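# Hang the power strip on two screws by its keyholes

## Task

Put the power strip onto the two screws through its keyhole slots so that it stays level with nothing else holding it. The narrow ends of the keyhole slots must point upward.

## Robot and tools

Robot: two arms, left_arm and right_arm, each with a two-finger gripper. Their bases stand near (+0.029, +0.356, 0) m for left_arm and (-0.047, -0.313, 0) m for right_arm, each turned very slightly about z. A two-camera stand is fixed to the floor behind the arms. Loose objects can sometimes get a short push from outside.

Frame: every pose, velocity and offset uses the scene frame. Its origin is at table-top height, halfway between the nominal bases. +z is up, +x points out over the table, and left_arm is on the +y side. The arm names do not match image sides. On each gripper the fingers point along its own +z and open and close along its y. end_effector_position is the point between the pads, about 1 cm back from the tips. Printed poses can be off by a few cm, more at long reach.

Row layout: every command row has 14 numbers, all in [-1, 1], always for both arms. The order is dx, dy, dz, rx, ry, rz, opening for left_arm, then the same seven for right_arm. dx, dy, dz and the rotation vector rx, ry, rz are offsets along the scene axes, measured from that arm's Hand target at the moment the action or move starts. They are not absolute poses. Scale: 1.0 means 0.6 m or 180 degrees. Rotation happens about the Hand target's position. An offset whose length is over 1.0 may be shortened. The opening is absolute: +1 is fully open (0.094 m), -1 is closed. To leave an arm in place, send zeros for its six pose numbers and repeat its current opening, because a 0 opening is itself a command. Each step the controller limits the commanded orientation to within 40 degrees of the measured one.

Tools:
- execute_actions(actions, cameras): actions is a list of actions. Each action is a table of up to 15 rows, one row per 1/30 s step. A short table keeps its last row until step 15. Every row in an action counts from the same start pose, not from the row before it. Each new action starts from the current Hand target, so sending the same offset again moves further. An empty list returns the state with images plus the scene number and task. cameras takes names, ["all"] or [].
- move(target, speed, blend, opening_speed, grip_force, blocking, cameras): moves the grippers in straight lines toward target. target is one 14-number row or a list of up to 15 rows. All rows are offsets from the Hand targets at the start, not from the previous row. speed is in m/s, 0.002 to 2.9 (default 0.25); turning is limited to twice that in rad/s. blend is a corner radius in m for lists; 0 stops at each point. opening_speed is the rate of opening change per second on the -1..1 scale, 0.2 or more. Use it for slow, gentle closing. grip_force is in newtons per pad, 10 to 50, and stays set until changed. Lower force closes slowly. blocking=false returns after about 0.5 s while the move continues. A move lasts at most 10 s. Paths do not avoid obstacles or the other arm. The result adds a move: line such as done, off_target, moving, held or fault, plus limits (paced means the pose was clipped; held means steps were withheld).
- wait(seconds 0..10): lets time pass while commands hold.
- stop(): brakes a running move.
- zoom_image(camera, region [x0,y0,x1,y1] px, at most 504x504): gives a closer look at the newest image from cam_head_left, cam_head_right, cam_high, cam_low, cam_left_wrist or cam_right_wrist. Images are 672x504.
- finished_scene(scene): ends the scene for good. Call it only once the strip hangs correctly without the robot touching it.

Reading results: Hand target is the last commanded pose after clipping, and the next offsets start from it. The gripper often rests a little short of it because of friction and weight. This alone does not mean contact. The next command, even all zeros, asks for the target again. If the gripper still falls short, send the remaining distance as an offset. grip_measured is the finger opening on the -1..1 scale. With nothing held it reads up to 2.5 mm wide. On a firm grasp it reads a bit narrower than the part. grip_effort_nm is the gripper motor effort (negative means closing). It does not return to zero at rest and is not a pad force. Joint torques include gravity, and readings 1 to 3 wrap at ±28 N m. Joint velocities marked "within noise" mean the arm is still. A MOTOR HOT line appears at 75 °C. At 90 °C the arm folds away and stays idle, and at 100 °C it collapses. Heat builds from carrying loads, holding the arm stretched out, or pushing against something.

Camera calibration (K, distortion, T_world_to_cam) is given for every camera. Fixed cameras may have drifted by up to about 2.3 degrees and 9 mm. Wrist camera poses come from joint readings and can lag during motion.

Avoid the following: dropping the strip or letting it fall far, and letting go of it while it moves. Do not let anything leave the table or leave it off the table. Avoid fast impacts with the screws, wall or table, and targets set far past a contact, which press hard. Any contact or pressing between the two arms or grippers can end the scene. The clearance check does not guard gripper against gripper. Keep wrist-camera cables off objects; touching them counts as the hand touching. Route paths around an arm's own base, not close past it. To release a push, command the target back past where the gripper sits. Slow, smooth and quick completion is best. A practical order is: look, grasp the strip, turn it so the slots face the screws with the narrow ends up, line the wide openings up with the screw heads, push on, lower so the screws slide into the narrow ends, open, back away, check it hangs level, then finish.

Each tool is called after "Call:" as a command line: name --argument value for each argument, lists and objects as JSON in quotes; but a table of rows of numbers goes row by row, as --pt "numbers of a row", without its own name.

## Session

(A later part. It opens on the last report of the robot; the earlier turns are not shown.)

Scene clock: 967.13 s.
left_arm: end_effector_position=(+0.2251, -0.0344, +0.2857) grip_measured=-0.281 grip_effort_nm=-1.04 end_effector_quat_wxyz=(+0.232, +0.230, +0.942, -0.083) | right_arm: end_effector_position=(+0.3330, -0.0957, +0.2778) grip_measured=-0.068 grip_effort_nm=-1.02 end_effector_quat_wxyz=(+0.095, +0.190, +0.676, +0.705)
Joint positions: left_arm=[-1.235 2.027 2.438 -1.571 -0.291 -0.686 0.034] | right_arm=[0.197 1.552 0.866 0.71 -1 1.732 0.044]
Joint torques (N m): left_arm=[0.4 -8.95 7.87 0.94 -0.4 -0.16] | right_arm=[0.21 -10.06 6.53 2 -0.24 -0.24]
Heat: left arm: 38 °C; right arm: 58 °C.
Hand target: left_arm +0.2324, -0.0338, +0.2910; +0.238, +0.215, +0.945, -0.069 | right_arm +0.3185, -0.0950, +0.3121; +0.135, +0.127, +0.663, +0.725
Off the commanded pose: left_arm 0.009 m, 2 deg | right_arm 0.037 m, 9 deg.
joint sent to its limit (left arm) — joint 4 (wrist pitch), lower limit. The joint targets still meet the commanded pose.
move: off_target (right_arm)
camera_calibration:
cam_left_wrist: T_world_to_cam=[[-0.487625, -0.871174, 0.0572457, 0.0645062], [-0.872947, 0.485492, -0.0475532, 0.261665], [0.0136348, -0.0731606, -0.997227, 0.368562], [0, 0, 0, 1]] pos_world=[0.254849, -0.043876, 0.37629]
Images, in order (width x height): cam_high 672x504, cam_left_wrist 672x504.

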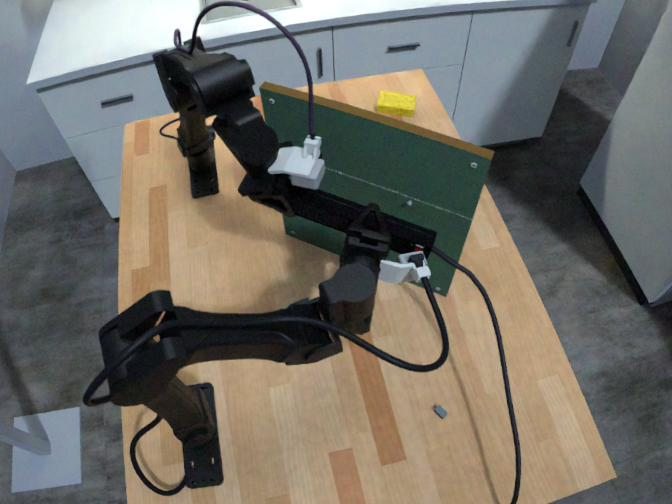

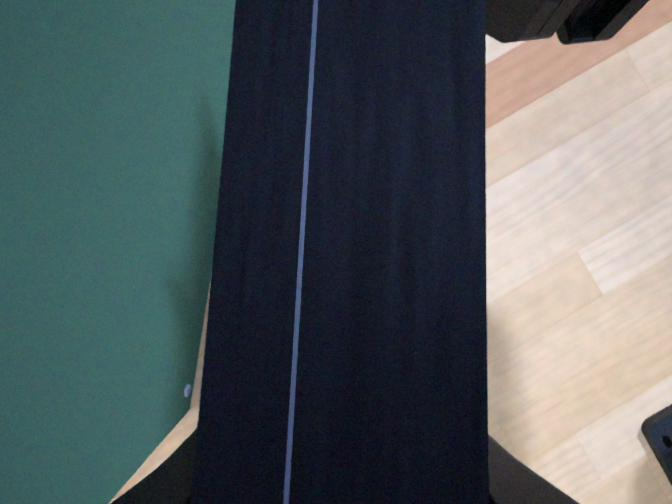

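Call:
move --pt "0 0 0 0 0 0 -0.55 0 0 0 0 0 0 0.3" --pt "0 0 0 0 0 0 -0.55 -0.05 -0.11 0 0 0 0 0.5" --speed 0.08 --opening_speed 1 --cameras '["cam_right_wrist","cam_high"]'

Scene clock: 978.13 s.
left_arm: end_effector_position=(+0.2147, -0.0465, +0.2876) grip_measured=-0.283 grip_effort_nm=-1.05 end_effector_quat_wxyz=(+0.220, +0.252, +0.936, -0.110) | right_arm: end_effector_position=(+0.2980, -0.1578, +0.2911) grip_measured=+0.498 grip_effort_nm=0.13 end_effector_quat_wxyz=(+0.099, +0.164, +0.669, +0.718)
Joint positions: left_arm=[-1.245 2.027 2.443 -1.544 -0.235 -0.657 0.034] | right_arm=[-0.013 1.427 0.739 0.845 -1.237 1.822 0.07]
Joint torques (N m): left_arm=[1.17 -9.07 7.54 0.69 -0.9 -0.42] | right_arm=[-1.06 -8.38 6.02 1.66 -0.01 0.01]
Heat: left arm: 38 °C; right arm: 58 °C.
Hand target: left_arm +0.2324, -0.0338, +0.2910; +0.238, +0.215, +0.945, -0.069 | right_arm +0.2885, -0.1611, +0.3122; +0.135, +0.127, +0.663, +0.725
Off the commanded pose: left_arm 0.022 m, 7 deg | right_arm 0.023 m, 6 deg.
joint sent to its limit (left arm) — joint 4 (wrist pitch), lower limit. The joint targets still meet the commanded pose.
move: off_target (left_arm, right_arm); target 2's new opening was sent with right_arm's hand 0.026 m and 7 deg from that target
camera_calibration:
cam_right_wrist: T_world_to_cam=[[-0.0580422, 0.0456375, -0.99727, 0.311259], [-0.995849, -0.0728109, 0.0546274, 0.308667], [-0.0701191, 0.996301, 0.0496741, 0.258097], [0, 0, 0, 1]] pos_world=[0.34355, -0.248873, 0.280727]
Images, in order (width x height): cam_high 672x504, cam_right_wrist 672x504.

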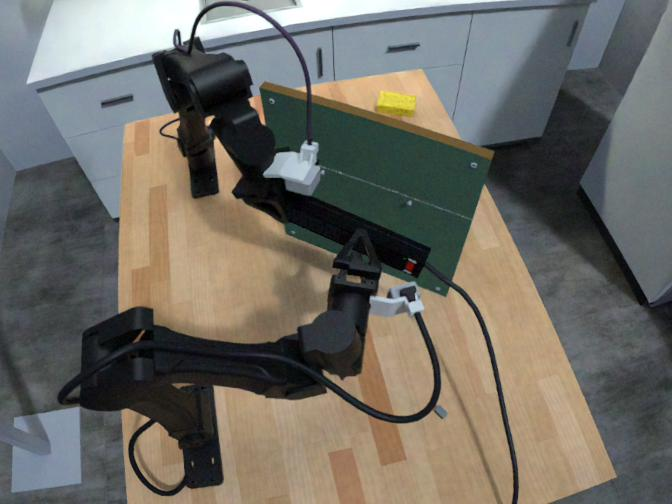

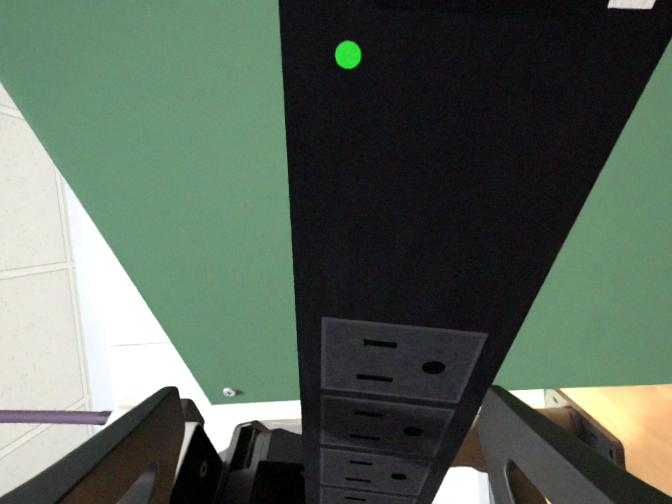

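Call:
move --pt "0.03 0.03 0.0 0 0 0 -0.55 -0.02 -0.03 0 -0.03 -0.021 -0.075 0.6" --speed 0.08 --cameras '["cam_right_wrist","cam_high","cam_left_wrist"]'

Scene clock: 995.07 s.
left_arm: end_effector_position=(+0.2305, -0.0266, +0.2811) grip_measured=-0.283 grip_effort_nm=-1.05 end_effector_quat_wxyz=(+0.202, +0.254, +0.942, -0.086) | right_arm: end_effector_position=(+0.2794, -0.1765, +0.3068) grip_measured=+0.597 grip_effort_nm=0.15 end_effector_quat_wxyz=(+0.224, +0.183, +0.675, +0.679)
Joint positions: left_arm=[-1.185 2.028 2.443 -1.594 -0.211 -0.607 0.034] | right_arm=[-0.031 1.149 0.67 0.522 -1.05 1.555 0.075]
Joint torques (N m): left_arm=[1.54 -11.69 4.57 1.16 -0.88 -0.37] | right_arm=[-0.47 -5.2 5.86 1.3 0.2 -0.25]
Heat: left arm: 38 °C; right arm: 56 °C.
Hand target: left_arm +0.2505, -0.0157, +0.2911; +0.238, +0.215, +0.945, -0.069 | right_arm +0.2765, -0.1790, +0.3122; +0.247, +0.173, +0.672, +0.676
Off the commanded pose: left_arm 0.025 m, 6 deg | right_arm 0.007 m, 3 deg.
joint read past its limit (left arm) — joint 4 (wrist pitch), lower limit.
joint sent to its limit (left arm) — joint 4 (wrist pitch), lower limit. The joint targets still meet the commanded pose.
move: off_target (left_arm, right_arm)
camera_calibration:
cam_left_wrist: T_world_to_cam=[[-0.528244, -0.846404, 0.0675197, 0.0812734], [-0.847953, 0.529983, 0.00967988, 0.241622], [-0.0439774, -0.0521402, -0.997671, 0.378448], [0, 0, 0, 1]] pos_world=[0.264459, -0.0395331, 0.36974]
cam_right_wrist: T_world_to_cam=[[0.0665557, -0.0544586, -0.996295, 0.273895], [-0.987562, 0.13896, -0.073568, 0.362334], [0.142451, 0.9888, -0.0445327, 0.242817], [0, 0, 0, 1]] pos_world=[0.305008, -0.275531, 0.310349]
Images, in order (width x height): cam_high 672x504, cam_left_wrist 672x504, cam_right_wrist 672x504.

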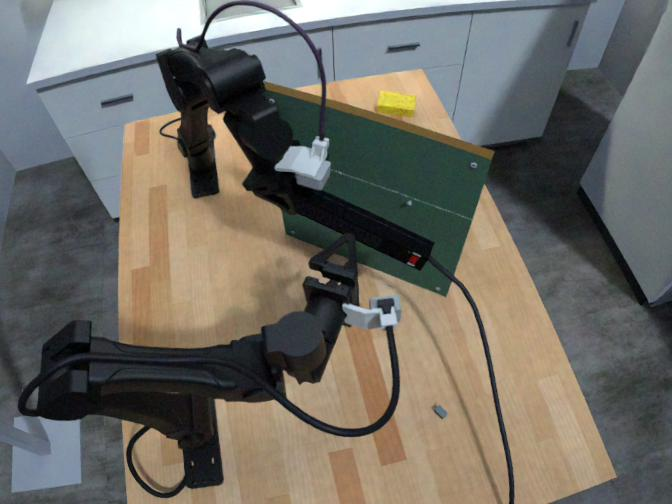

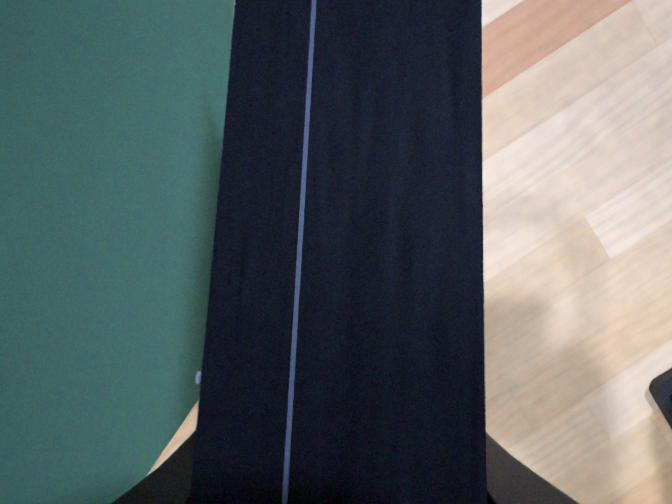

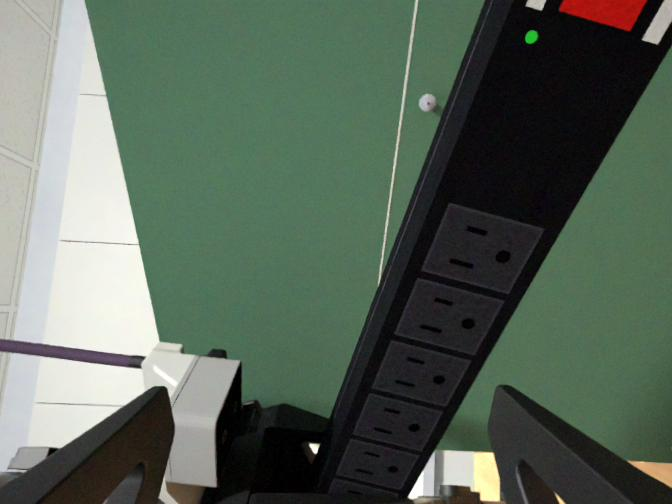

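Call:
move --pt "0.0 0.0 0.0 -0.037 -0.056 0 -0.6 0 0 0 0 0 0 0.6" --speed 0.08 --cameras '["cam_right_wrist","cam_left_wrist"]'

Scene clock: 1005.13 s.
left_arm: end_effector_position=(+0.2304, -0.0244, +0.2504) grip_measured=-0.283 grip_effort_nm=-1.05 end_effector_quat_wxyz=(+0.258, +0.257, +0.927, -0.084) | right_arm: end_effector_position=(+0.2794, -0.1765, +0.3066) grip_measured=+0.597 grip_effort_nm=0.15 end_effector_quat_wxyz=(+0.224, +0.184, +0.675, +0.678)
Joint positions: left_arm=[-1.224 1.818 1.954 -1.246 -0.313 -0.6 0.034] | right_arm=[-0.031 1.149 0.67 0.521 -1.05 1.554 0.075]
Joint torques (N m): left_arm=[0.58 -15.94 6 1.69 -1.13 -0.41] | right_arm=[-0.43 -5.2 5.94 1.28 0.12 -0.25]
Heat: left arm: 37 °C; right arm: 55 °C.
Hand target: left_arm +0.2504, -0.0157, +0.2910; +0.332, +0.206, +0.915, -0.105 | right_arm +0.2766, -0.1790, +0.3121; +0.247, +0.173, +0.672, +0.676
Off the commanded pose: left_arm 0.046 m, 11 deg | right_arm 0.007 m, 3 deg.
move: off_target (left_arm, right_arm)
camera_calibration:
cam_left_wrist: T_world_to_cam=[[-0.537359, -0.842825, 0.0298551, 0.0967557], [-0.840513, 0.53231, -0.100918, 0.266789], [0.0691642, -0.0793229, -0.994447, 0.320306], [0, 0, 0, 1]] pos_world=[0.254078, -0.0350587, 0.342563]
cam_right_wrist: T_world_to_cam=[[0.0657175, -0.0545608, -0.996345, 0.274039], [-0.987578, 0.139265, -0.0727655, 0.362165], [0.142726, 0.988751, -0.0447309, 0.242777], [0, 0, 0, 1]] pos_world=[0.305006, -0.275531, 0.31025]
Images, in order (width x height): cam_left_wrist 672x504, cam_right_wrist 672x504.

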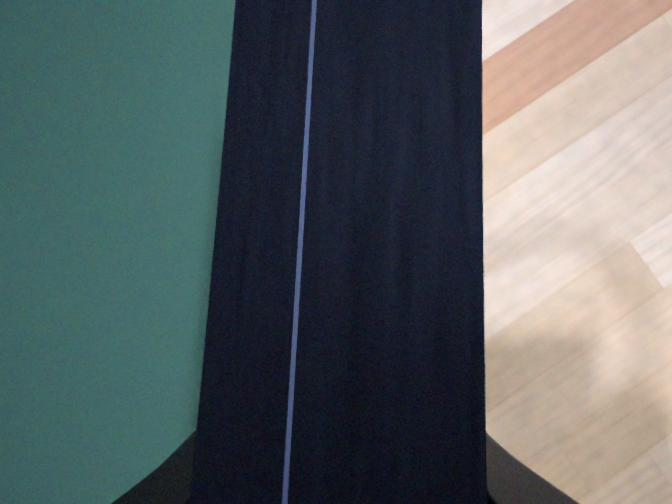

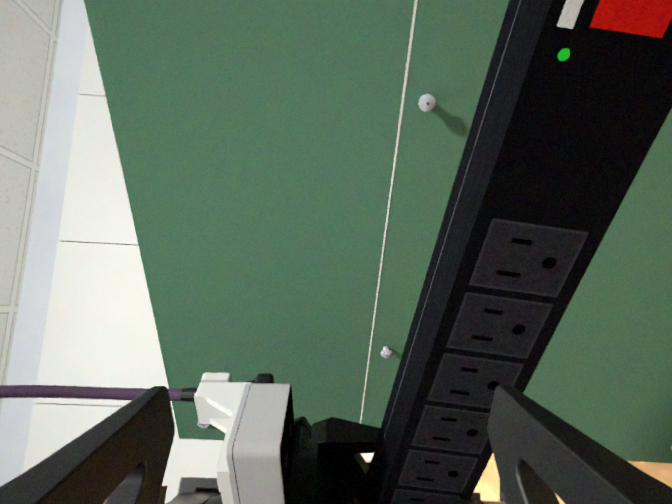

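Call:
move --pt "0.0 0.0 0.06 -0.01 -0.015 0 -0.6 0 0 -0.03 0 0 0 0.6" --speed 0.08 --cameras '["cam_right_wrist"]'

Scene clock: 1021.70 s.
left_arm: end_effector_position=(+0.2269, -0.0226, +0.2711) grip_measured=-0.283 grip_effort_nm=-1.05 end_effector_quat_wxyz=(+0.275, +0.265, +0.920, -0.086) | right_arm: end_effector_position=(+0.2757, -0.1763, +0.2926) grip_measured=+0.597 grip_effort_nm=0.15 end_effector_quat_wxyz=(+0.226, +0.182, +0.675, +0.678)
Joint positions: left_arm=[-1.241 1.813 2.018 -1.291 -0.339 -0.586 0.034] | right_arm=[-0.031 1.149 0.613 0.579 -1.049 1.549 0.075]
Joint torques (N m): left_arm=[0.8 -14.57 11 1.54 -1.21 -0.46] | right_arm=[-0.25 -3.17 5.76 1.53 0.12 -0.17]
Heat: left arm: 37 °C; right arm: 55 °C.
Hand target: left_arm +0.2505, -0.0157, +0.3271; +0.356, +0.203, +0.905, -0.114 | right_arm +0.2766, -0.1790, +0.2942; +0.247, +0.173, +0.672, +0.676
Off the commanded pose: left_arm 0.061 m, 12 deg | right_arm 0.003 m, 3 deg.
move: off_target (left_arm, right_arm)
camera_calibration:
cam_right_wrist: T_world_to_cam=[[0.0697357, -0.0573004, -0.995918, 0.25858], [-0.987201, 0.139572, -0.0771556, 0.358561], [0.143423, 0.988553, -0.0468339, 0.242884], [0, 0, 0, 1]] pos_world=[0.301104, -0.275332, 0.296565]
Images, in order (width x height): cam_right_wrist 672x504.

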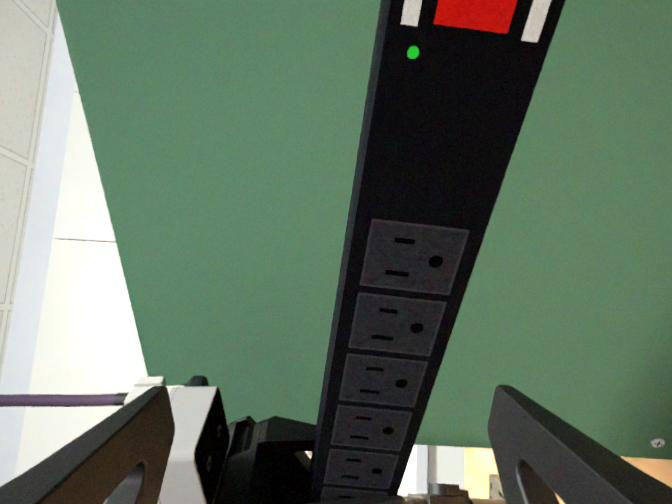

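Call:
move --pt "0.0 0.0 0.0 0 0 0 -0.6 0.09 0.118 -0.05 0 0 0 0.6" --speed 0.1 --cameras '["cam_right_wrist","cam_high"]'

Scene clock: 1033.40 s.
left_arm: end_effector_position=(+0.2335, -0.0149, +0.2730) grip_measured=-0.294 grip_effort_nm=-1.05 end_effector_quat_wxyz=(+0.285, +0.252, +0.922, -0.070) | right_arm: end_effector_position=(+0.3205, -0.1106, +0.2451) grip_measured=+0.597 grip_effort_nm=0.14 end_effector_quat_wxyz=(+0.215, +0.194, +0.682, +0.671)
Joint positions: left_arm=[-1.236 1.813 2.024 -1.311 -0.379 -0.602 0.033] | right_arm=[0.224 1.451 0.652 0.79 -0.793 1.53 0.075]
Joint torques (N m): left_arm=[0.39 -14.26 10.91 1.7 -0.88 -0.31] | right_arm=[0.65 -4.38 9.91 1.61 0.27 -0.21]
Heat: left arm: 40 °C; right arm: 54 °C.
Hand target: left_arm +0.2505, -0.0157, +0.3270; +0.356, +0.203, +0.905, -0.114 | right_arm +0.3306, -0.1082, +0.2642; +0.247, +0.173, +0.672, +0.676
Off the commanded pose: left_arm 0.057 m, 11 deg | right_arm 0.022 m, 4 deg.
move: off_target (left_arm, right_arm)
camera_calibration:
cam_right_wrist: T_world_to_cam=[[0.0344679, -0.0669644, -0.99716, 0.222456], [-0.989087, 0.140724, -0.0436391, 0.382484], [0.143246, 0.987782, -0.0613832, 0.172817], [0, 0, 0, 1]] pos_world=[0.345887, -0.209634, 0.249124]
Images, in order (width x height): cam_high 672x504, cam_right_wrist 672x504.

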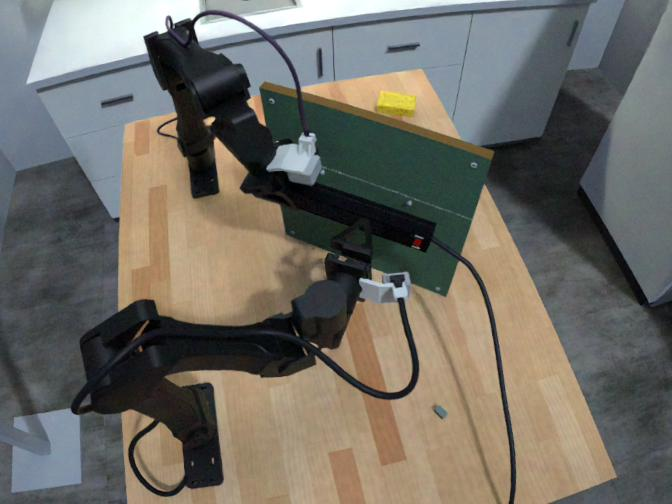

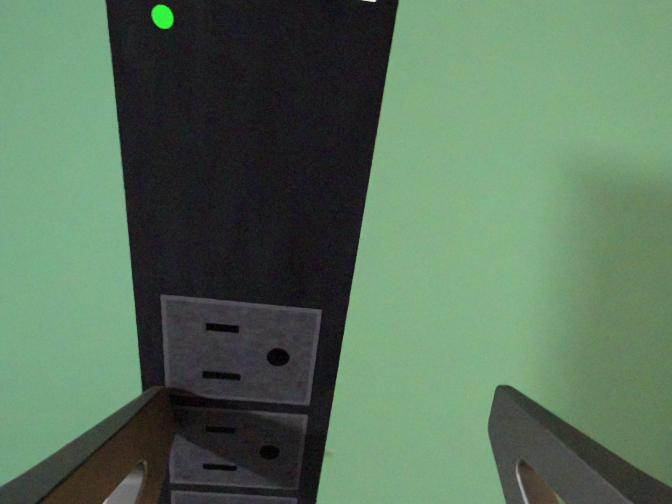

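Call:
move --pt "0.0 0.0 0.0 0 0 0 -0.6 0 0 0.06 0 0 0 0.6" --speed 0.08 --cameras '["cam_right_wrist"]'

Scene clock: 1039.23 s.
left_arm: end_effector_position=(+0.2378, -0.0144, +0.2793) grip_measured=-0.294 grip_effort_nm=-1.05 end_effector_quat_wxyz=(+0.296, +0.244, +0.921, -0.071) | right_arm: end_effector_position=(+0.3273, -0.1100, +0.2610) grip_measured=+0.597 grip_effort_nm=0.15 end_effector_quat_wxyz=(+0.204, +0.209, +0.689, +0.663)
Joint positions: left_arm=[-1.234 1.813 2.039 -1.309 -0.398 -0.606 0.033] | right_arm=[0.224 1.422 0.738 0.631 -0.787 1.53 0.075]
Joint torques (N m): left_arm=[0.21 -13.74 10.1 1.7 -0.73 -0.25] | right_arm=[0.53 -7.79 10.66 1.49 0.13 -0.2]
Heat: left arm: 40 °C; right arm: 54 °C.
Hand target: left_arm +0.2505, -0.0157, +0.3269; +0.356, +0.203, +0.905, -0.114 | right_arm +0.3306, -0.1082, +0.3002; +0.247, +0.173, +0.672, +0.676
Off the commanded pose: left_arm 0.049 m, 10 deg | right_arm 0.039 m, 7 deg.
move: off_target (left_arm, right_arm)
camera_calibration:
cam_right_wrist: T_world_to_cam=[[-0.00823932, -0.0756004, -0.997104, 0.251104], [-0.98926, 0.146136, -0.00290552, 0.379895], [0.145932, 0.986372, -0.0759926, 0.174986], [0, 0, 0, 1]] pos_world=[0.352348, -0.209134, 0.264779]
Images, in order (width x height): cam_right_wrist 672x504.

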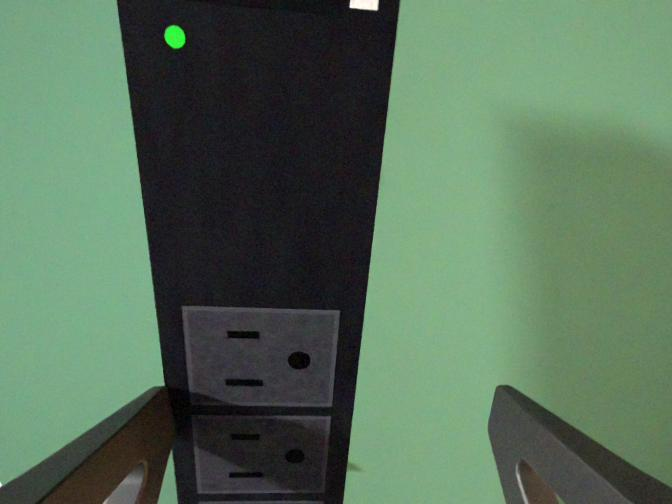

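Call:
move --pt "0.0 0.0 0.0 0 0 0 -0.6 -0.01 -0.015 0.045 0 0 0 0.7" --speed 0.08 --cameras '["cam_right_wrist"]'

Scene clock: 1046.77 s.
left_arm: end_effector_position=(+0.2339, -0.0198, +0.2811) grip_measured=-0.294 grip_effort_nm=-1.05 end_effector_quat_wxyz=(+0.292, +0.250, +0.919, -0.084) | right_arm: end_effector_position=(+0.3249, -0.1150, +0.2951) grip_measured=+0.698 grip_effort_nm=0.13 end_effector_quat_wxyz=(+0.214, +0.205, +0.685, +0.666)
Joint positions: left_arm=[-1.238 1.813 2.045 -1.299 -0.375 -0.6 0.033] | right_arm=[0.212 1.354 0.812 0.51 -0.79 1.529 0.08]
Joint torques (N m): left_arm=[0.54 -13.7 9.73 1.6 -0.93 -0.31] | right_arm=[-0.7 -6.69 10.13 1.44 -0.02 -0.21]
Heat: left arm: 40 °C; right arm: 54 °C.
Hand target: left_arm +0.2505, -0.0158, +0.3271; +0.356, +0.203, +0.905, -0.114 | right_arm +0.3246, -0.1171, +0.3272; +0.247, +0.173, +0.672, +0.676
Off the commanded pose: left_arm 0.049 m, 10 deg | right_arm 0.032 m, 6 deg.
move: off_target (left_arm, right_arm)
camera_calibration:
cam_right_wrist: T_world_to_cam=[[0.0125667, -0.0723009, -0.997304, 0.278461], [-0.987536, 0.155595, -0.0237237, 0.385009], [0.156891, 0.985171, -0.0694445, 0.177289], [0, 0, 0, 1]] pos_world=[0.348896, -0.214432, 0.299156]
Images, in order (width x height): cam_right_wrist 672x504.

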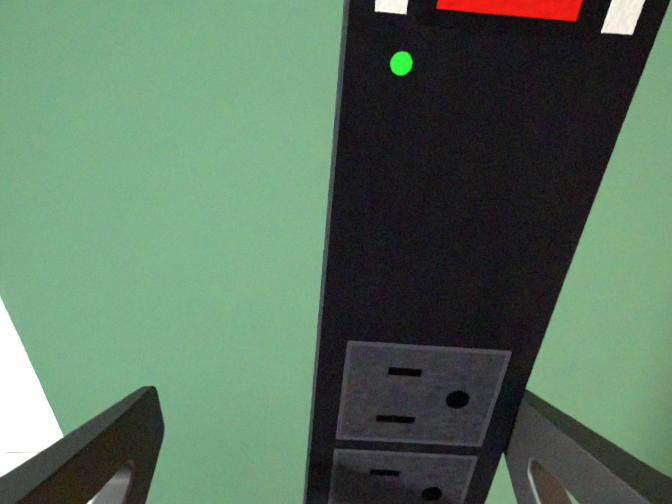

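Call:
move --pt "0.0 0.0 0.0 0 0 0 -0.6 0 0 -0.055 0 0 0 0.7" --speed 0.08 --cameras '["cam_right_wrist"]'

Scene clock: 1052.00 s.
left_arm: end_effector_position=(+0.2338, -0.0201, +0.2812) grip_measured=-0.294 grip_effort_nm=-1.05 end_effector_quat_wxyz=(+0.292, +0.250, +0.919, -0.085) | right_arm: end_effector_position=(+0.3242, -0.1151, +0.2940) grip_measured=+0.698 grip_effort_nm=0.13 end_effector_quat_wxyz=(+0.234, +0.185, +0.675, +0.675)
Joint positions: left_arm=[-1.238 1.813 2.045 -1.298 -0.374 -0.6 0.033] | right_arm=[0.212 1.37 0.769 0.631 -0.79 1.526 0.08]
Joint torques (N m): left_arm=[0.57 -13.6 9.68 1.58 -0.92 -0.31] | right_arm=[-0.83 -4.37 5.81 1.68 -0.06 -0.2]
Heat: left arm: 40 °C; right arm: 54 °C.
Hand target: left_arm +0.2504, -0.0158, +0.3271; +0.356, +0.203, +0.905, -0.114 | right_arm +0.3245, -0.1171, +0.2941; +0.247, +0.173, +0.672, +0.676
Off the commanded pose: left_arm 0.049 m, 10 deg | right_arm 0.002 m, 2 deg.
move: off_target (left_arm)
camera_calibration:
cam_right_wrist: T_world_to_cam=[[0.0753872, -0.0631711, -0.995151, 0.257356], [-0.984192, 0.155681, -0.0844394, 0.401119], [0.160261, 0.985785, -0.0504361, 0.170769], [0, 0, 0, 1]] pos_world=[0.34801, -0.21453, 0.298591]
Images, in order (width x height): cam_right_wrist 672x504.

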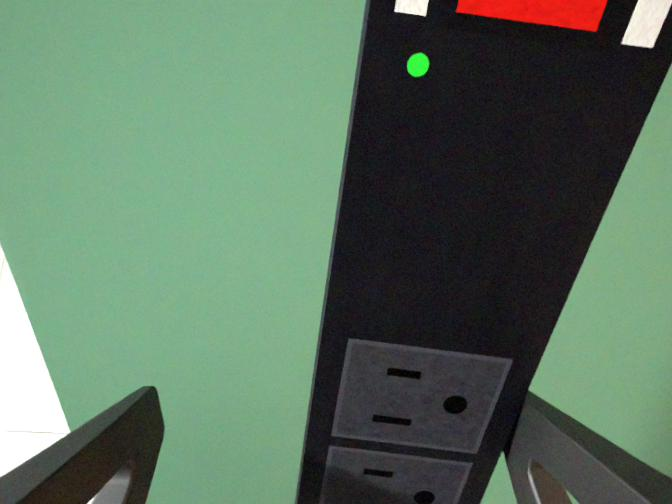

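Call:
move --pt "0.0 0.0 0.0 0 0 0 -0.6 0 0 -0.03 0 0 0 0.7" --speed 0.08 --cameras '["cam_right_wrist"]'

Scene clock: 1055.57 s.
left_arm: end_effector_position=(+0.2338, -0.0201, +0.2812) grip_measured=-0.294 grip_effort_nm=-1.05 end_effector_quat_wxyz=(+0.292, +0.250, +0.919, -0.085) | right_arm: end_effector_position=(+0.3244, -0.1150, +0.2759) grip_measured=+0.698 grip_effort_nm=0.13 end_effector_quat_wxyz=(+0.234, +0.185, +0.675, +0.675)
Joint positions: left_arm=[-1.238 1.813 2.045 -1.298 -0.374 -0.6 0.033] | right_arm=[0.212 1.404 0.717 0.716 -0.79 1.526 0.08]
Joint torques (N m): left_arm=[0.57 -13.63 9.73 1.59 -0.93 -0.31] | right_arm=[-0.75 -4.46 5.91 1.68 -0.02 -0.17]
Heat: left arm: 40 °C; right arm: 54 °C.
Hand target: left_arm +0.2504, -0.0158, +0.3271; +0.356, +0.203, +0.905, -0.114 | right_arm +0.3246, -0.1171, +0.2762; +0.247, +0.173, +0.672, +0.676
Off the commanded pose: left_arm 0.049 m, 10 deg | right_arm 0.002 m, 2 deg.
move: off_target (left_arm)
camera_calibration:
cam_right_wrist: T_world_to_cam=[[0.0749832, -0.0632797, -0.995175, 0.23936], [-0.984274, 0.155374, -0.0840416, 0.399617], [0.159943, 0.985827, -0.0506341, 0.169895], [0, 0, 0, 1]] pos_world=[0.348211, -0.214431, 0.280392]
Images, in order (width x height): cam_right_wrist 672x504.

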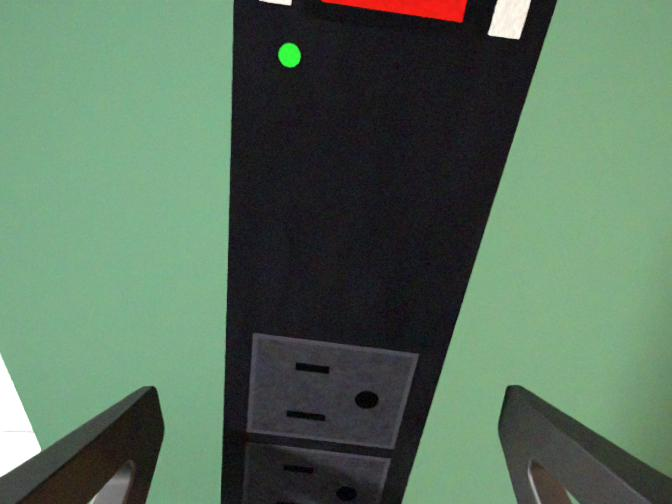

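Call:
move --pt "0.0 0.0 0.0 0 0 0 -0.6 0.031 0.042 0.005 0 0 0 0.7" --speed 0.06 --cameras '["cam_right_wrist","cam_head_right"]'

Call:
zoom_image --camera "cam_head_right" --region '[240, 220, 420, 360]'

Scene clock: 1062.83 s.
left_arm: end_effector_position=(+0.2328, -0.0173, +0.2796) grip_measured=-0.294 grip_effort_nm=-1.05 end_effector_quat_wxyz=(+0.289, +0.251, +0.921, -0.079) | right_arm: end_effector_position=(+0.3345, -0.0940, +0.2589) grip_measured=+0.698 grip_effort_nm=0.13 end_effector_quat_wxyz=(+0.217, +0.194, +0.683, +0.670)
Joint positions: left_arm=[-1.238 1.813 2.045 -1.312 -0.374 -0.601 0.033] | right_arm=[0.272 1.486 0.749 0.723 -0.743 1.526 0.08]
Joint torques (N m): left_arm=[0.55 -13.74 9.68 1.71 -0.94 -0.31] | right_arm=[0.34 -4.88 9.78 1.63 0.17 -0.22]
Heat: left arm: 40 °C; right arm: 54 °C.
Hand target: left_arm +0.2504, -0.0158, +0.3271; +0.356, +0.203, +0.905, -0.114 | right_arm +0.3432, -0.0920, +0.2792; +0.247, +0.173, +0.672, +0.676
Off the commanded pose: left_arm 0.051 m, 11 deg | right_arm 0.022 m, 4 deg.
move: off_target (left_arm, right_arm)
camera_calibration:
cam_right_wrist: T_world_to_cam=[[0.0344548, -0.0708953, -0.996889, 0.236449], [-0.988766, 0.142751, -0.044326, 0.394862], [0.14545, 0.987216, -0.0651803, 0.155417], [0, 0, 0, 1]] pos_world=[0.359674, -0.193034, 0.263346]
Images, in order (width x height): cam_head_right 672x504, cam_right_wrist 672x504.

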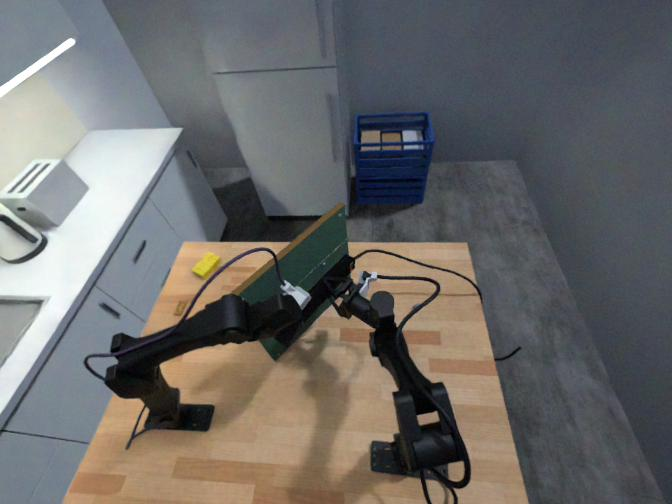

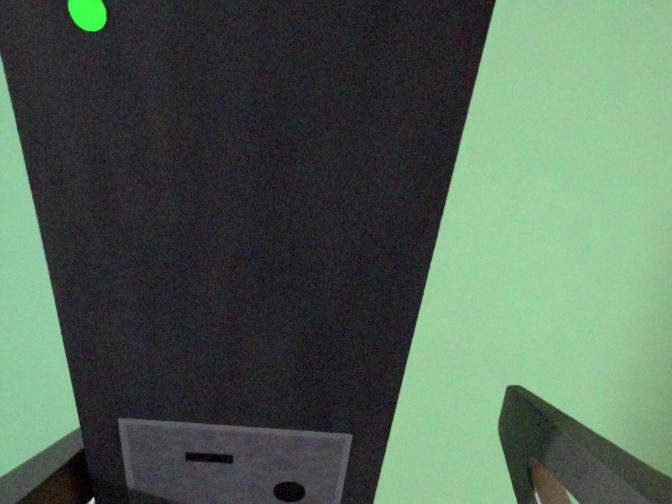

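Scaled by 2.800.

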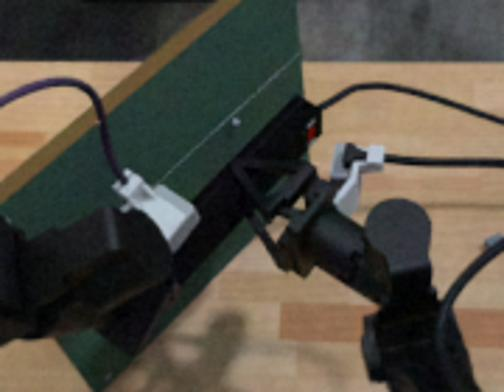

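Call:
move --pt "0.0 0.0 0.0 0 0 0 -0.6 0.0 0.0 0.035 0 0 0 0.7" --speed 0.06 --cameras '["cam_right_wrist"]'

Scene clock: 1072.07 s.
left_arm: end_effector_position=(+0.2328, -0.0173, +0.2796) grip_measured=-0.294 grip_effort_nm=-1.05 end_effector_quat_wxyz=(+0.289, +0.251, +0.921, -0.079) | right_arm: end_effector_position=(+0.3412, -0.0929, +0.2669) grip_measured=+0.698 grip_effort_nm=0.13 end_effector_quat_wxyz=(+0.211, +0.202, +0.687, +0.665)
Joint positions: left_arm=[-1.238 1.813 2.045 -1.312 -0.374 -0.601 0.033] | right_arm=[0.272 1.486 0.806 0.644 -0.739 1.526 0.08]
Joint torques (N m): left_arm=[0.53 -13.71 9.73 1.72 -0.93 -0.3] | right_arm=[0.58 -8.03 10.04 1.54 0.13 -0.18]
Heat: left arm: 40 °C; right arm: 54 °C.
Hand target: left_arm +0.2504, -0.0158, +0.3271; +0.356, +0.203, +0.905, -0.114 | right_arm +0.3432, -0.0920, +0.3001; +0.247, +0.173, +0.672, +0.676
Off the commanded pose: left_arm 0.051 m, 11 deg | right_arm 0.033 m, 6 deg.
move: off_target (left_arm, right_arm)
camera_calibration:
cam_right_wrist: T_world_to_cam=[[0.0116623, -0.0765889, -0.996995, 0.251488], [-0.988969, 0.146359, -0.0228116, 0.396404], [0.147666, 0.986262, -0.0740371, 0.155413], [0, 0, 0, 1]] pos_world=[0.366149, -0.192034, 0.271281]
Images, in order (width x height): cam_right_wrist 672x504.

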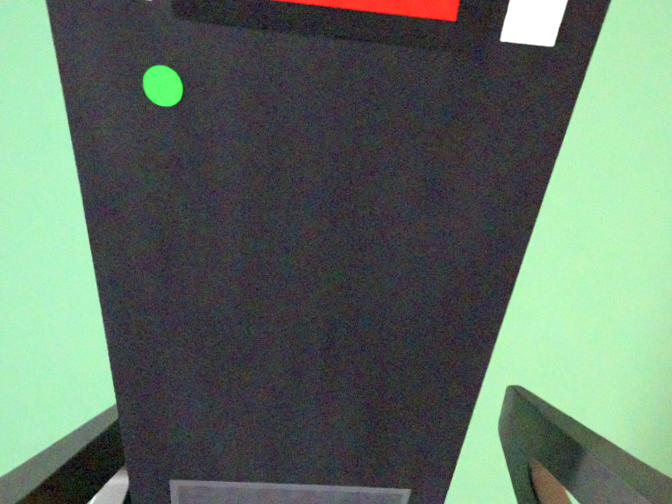

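Call:
move --pt "0.0 0.0 0.0 0 0 0 -0.6 0.0 0.0 0.0 0 0 0 -0.3" --opening_speed 0.7 --cameras '["cam_right_wrist","cam_left_wrist","cam_high"]'

Scene clock: 1077.23 s.
left_arm: end_effector_position=(+0.2321, -0.0165, +0.2788) grip_measured=-0.295 grip_effort_nm=-1.05 end_effector_quat_wxyz=(+0.286, +0.252, +0.921, -0.078) | right_arm: end_effector_position=(+0.3415, -0.0915, +0.2721) grip_measured=-0.039 grip_effort_nm=-1.03 end_effector_quat_wxyz=(+0.212, +0.200, +0.684, +0.669)
Joint positions: left_arm=[-1.238 1.813 2.045 -1.317 -0.371 -0.602 0.033] | right_arm=[0.275 1.486 0.814 0.652 -0.739 1.536 0.045]
Joint torques (N m): left_arm=[0.53 -13.78 9.72 1.76 -0.95 -0.31] | right_arm=[0.31 -7.75 9.46 1.38 0.17 -0.29]
Heat: left arm: 40 °C; right arm: 53 °C.
Hand target: left_arm +0.2504, -0.0157, +0.3271; +0.356, +0.203, +0.905, -0.114 | right_arm +0.3432, -0.0919, +0.3001; +0.247, +0.173, +0.672, +0.676
Off the commanded pose: left_arm 0.052 m, 11 deg | right_arm 0.028 m, 5 deg.
move: off_target (left_arm, right_arm)
camera_calibration:
cam_left_wrist: T_world_to_cam=[[-0.525513, -0.850767, 0.00565883, 0.107331], [-0.841311, 0.518659, -0.152282, 0.281122], [0.126621, -0.0847868, -0.988321, 0.334036], [0, 0, 0, 1]] pos_world=[0.250619, -0.0261707, 0.372337]
cam_right_wrist: T_world_to_cam=[[0.0195083, -0.0670984, -0.997556, 0.255208], [-0.989133, 0.144126, -0.0290379, 0.398165], [0.145723, 0.987282, -0.0635576, 0.152308], [0, 0, 0, 1]] pos_world=[0.366664, -0.190633, 0.275826]
Images, in order (width x height): cam_high 672x504, cam_left_wrist 672x504, cam_right_wrist 672x504.

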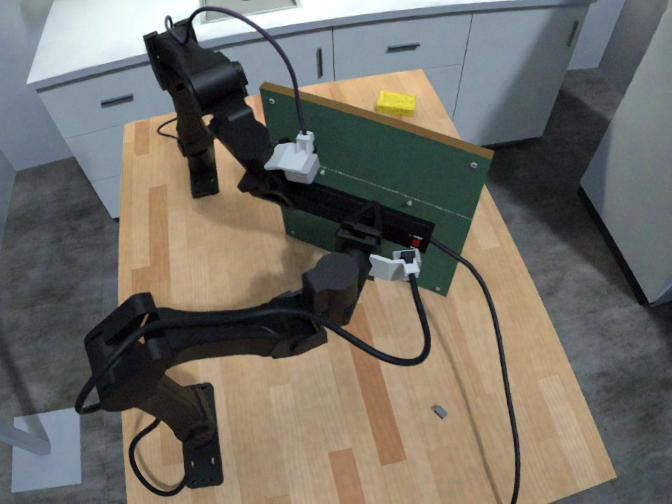

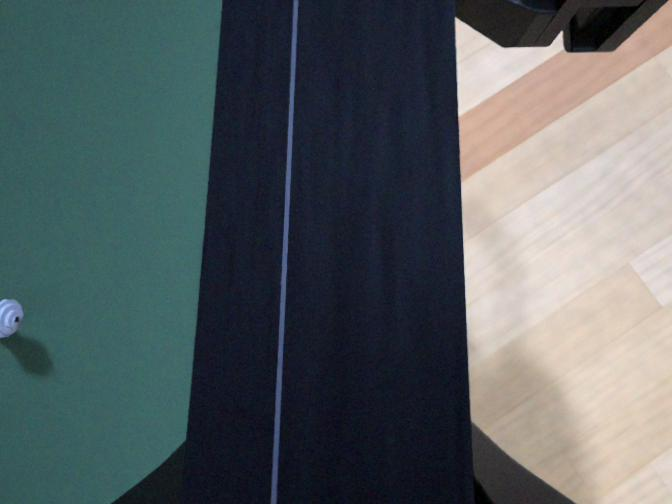

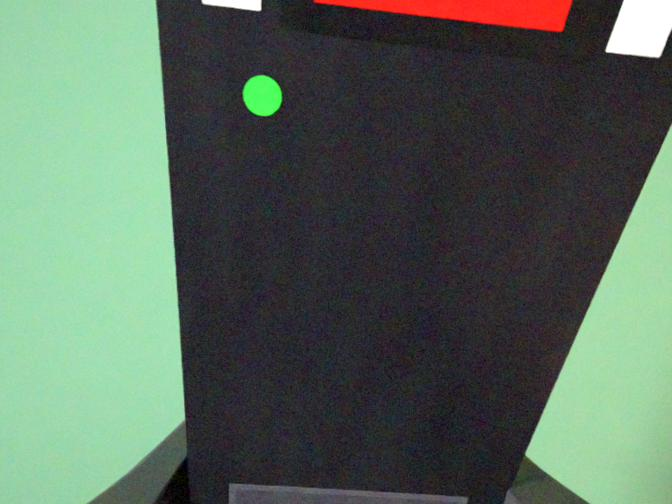

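Call:
move --pt "0 0 0 0 0 0 0.3 0 0 0 0 0 0 -0.3" --pt "-0.06 0.06 0.11 0 0 0 0.3 0 0 0 0 0 0 -0.3" --pt "-0.232 0.126 0.137 -0.056 -0.099 0.034 -0.9 0 0 0 0 0 0 -0.3" --speed 0.15 --opening_speed 1.5 --cameras '["cam_left_wrist","cam_high"]'

Call:
zoom_image --camera "cam_left_wrist" --region '[170, 0, 672, 300]'

Scene clock: 1091.73 s.
left_arm: end_effector_position=(+0.1071, +0.0502, +0.4026) grip_measured=-0.898 grip_effort_nm=-0.12 end_effector_quat_wxyz=(+0.509, +0.160, +0.829, -0.168) | right_arm: end_effector_position=(+0.3461, -0.0961, +0.2558) grip_measured=-0.043 grip_effort_nm=-1.02 end_effector_quat_wxyz=(+0.200, +0.235, +0.695, +0.650)
Joint positions: left_arm=[-1.861 1.532 1.98 -1.57 -1.079 -1.198 0.005] | right_arm=[0.272 1.486 0.814 0.573 -0.705 1.534 0.045]
Joint torques (N m): left_arm=[-0.12 -7.62 3.82 0.84 -0.65 -0.08] | right_arm=[0.51 -8.42 9.18 2.14 -0.19 -0.36]
Heat: left arm: 39 °C; right arm: 54 °C.
Hand target: left_arm +0.1112, +0.0599, +0.4092; +0.514, +0.138, +0.835, -0.141 | right_arm +0.3432, -0.0919, +0.3001; +0.247, +0.173, +0.672, +0.676
Off the commanded pose: left_arm 0.012 m, 4 deg | right_arm 0.045 m, 10 deg.
joint sent to its limit (left arm) — joint 4 (wrist pitch), lower limit. The joint targets are off in orientation, not in position.
move: off_target (left_arm, right_arm); target 3's new opening was sent with left_arm's hand 0.013 m and 4 deg from that target
camera_calibration:
cam_left_wrist: T_world_to_cam=[[-0.454836, -0.883718, 0.1103, 0.0497038], [-0.722471, 0.293723, -0.625909, 0.349554], [0.520729, -0.364375, -0.772057, 0.362592], [0, 0, 0, 1]] pos_world=[0.0863374, 0.0733715, 0.493249]
Images, in order (width x height): cam_high 672x504, cam_left_wrist 672x504.

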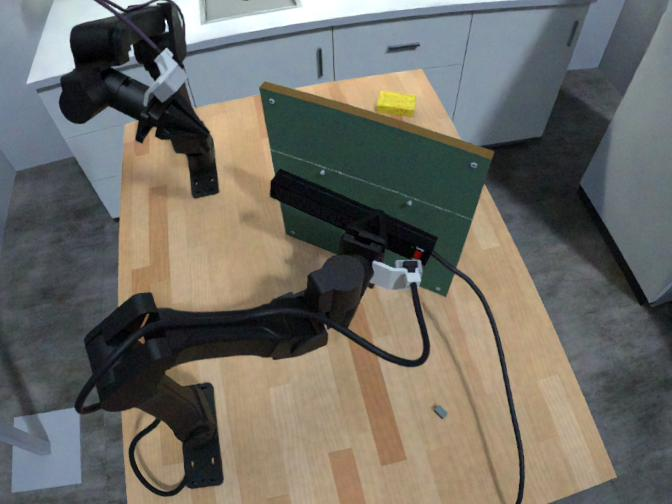

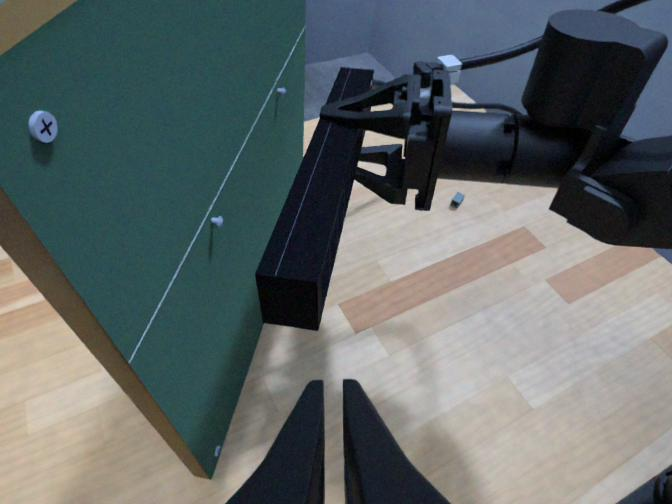

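Scaled by 1.004.

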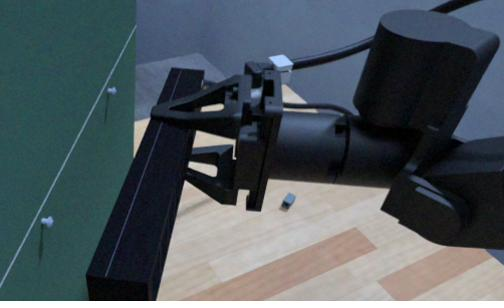

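Call:
zoom_image --camera "cam_high" --region '[250, 70, 500, 320]'

Scaled by 2.016.

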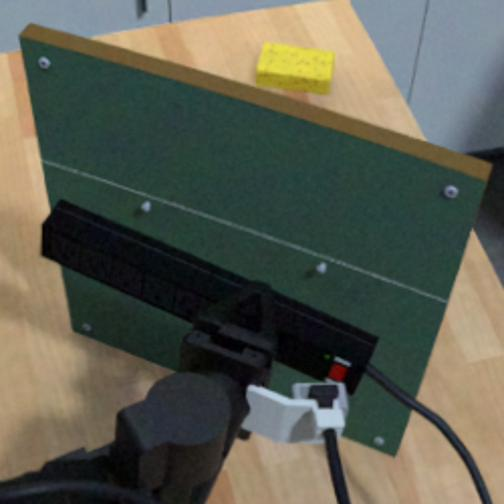

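Call:
move --pt "0 0 0 0 0 0 -0.9 0 0 0.05 -0.004 -0.045 0 -0.3" --speed 0.1 --cameras '["cam_left_wrist","cam_high"]'

Call:
zoom_image --camera "cam_left_wrist" --region '[150, 30, 400, 350]'

Call:
zoom_image --camera "cam_high" --region '[250, 70, 500, 320]'

Scene clock: 1132.97 s.
left_arm: end_effector_position=(+0.1071, +0.0502, +0.4026) grip_measured=-0.898 grip_effort_nm=-0.12 end_effector_quat_wxyz=(+0.509, +0.160, +0.829, -0.168) | right_arm: end_effector_position=(+0.3467, -0.0963, +0.2591) grip_measured=-0.043 grip_effort_nm=-1.03 end_effector_quat_wxyz=(+0.225, +0.210, +0.698, +0.646)
Joint positions: left_arm=[-1.861 1.532 1.98 -1.57 -1.079 -1.198 0.005] | right_arm=[0.272 1.486 0.814 0.589 -0.703 1.474 0.045]
Joint torques (N m): left_arm=[-0.16 -7.66 3.74 0.84 -0.64 -0.09] | right_arm=[0.21 -9.92 11.22 2.4 -0.23 -0.31]
Heat: left arm: 36 °C; right arm: 57 °C.
Hand target: left_arm +0.1112, +0.0599, +0.4092; +0.514, +0.138, +0.835, -0.141 | right_arm +0.3432, -0.0919, +0.3300; +0.295, +0.124, +0.657, +0.682
Off the commanded pose: left_arm 0.012 m, 4 deg | right_arm 0.071 m, 14 deg.
joint sent to its limit (left arm) — joint 4 (wrist pitch), lower limit. The joint targets are off in orientation, not in position.
move: off_target (left_arm, right_arm)
camera_calibration:
cam_left_wrist: T_world_to_cam=[[-0.454836, -0.883718, 0.1103, 0.0497038], [-0.722471, 0.293723, -0.625909, 0.349554], [0.520729, -0.364375, -0.772057, 0.362592], [0, 0, 0, 1]] pos_world=[0.0863374, 0.0733715, 0.493249]
Images, in order (width x height): cam_high 672x504, cam_left_wrist 672x504.

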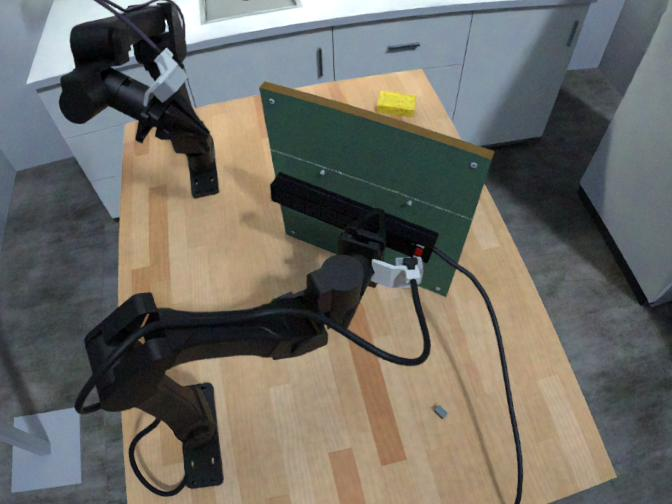

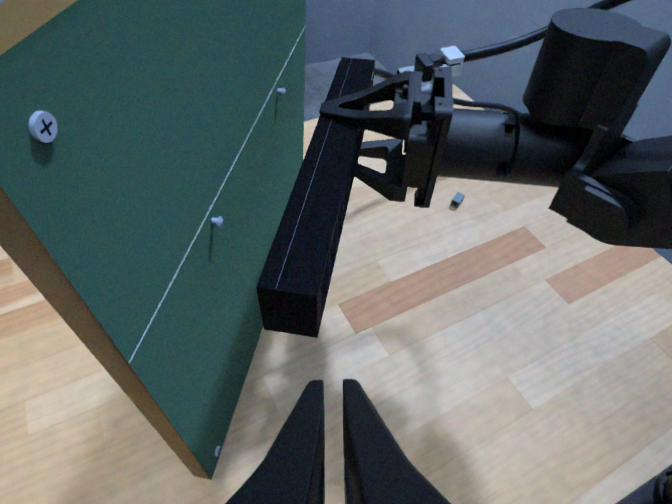

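Scaled by 1.575.

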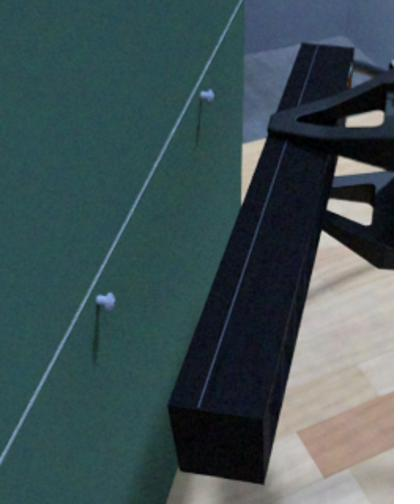

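Scaled by 2.016.

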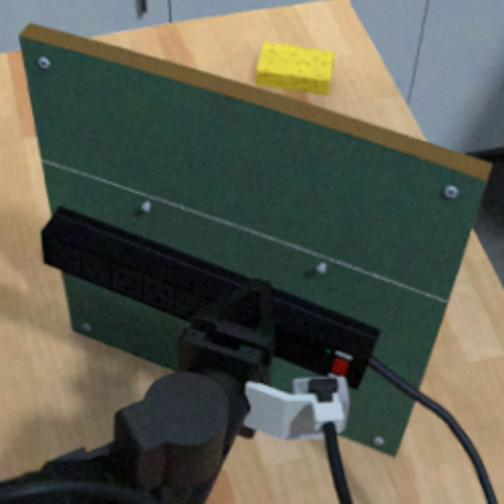

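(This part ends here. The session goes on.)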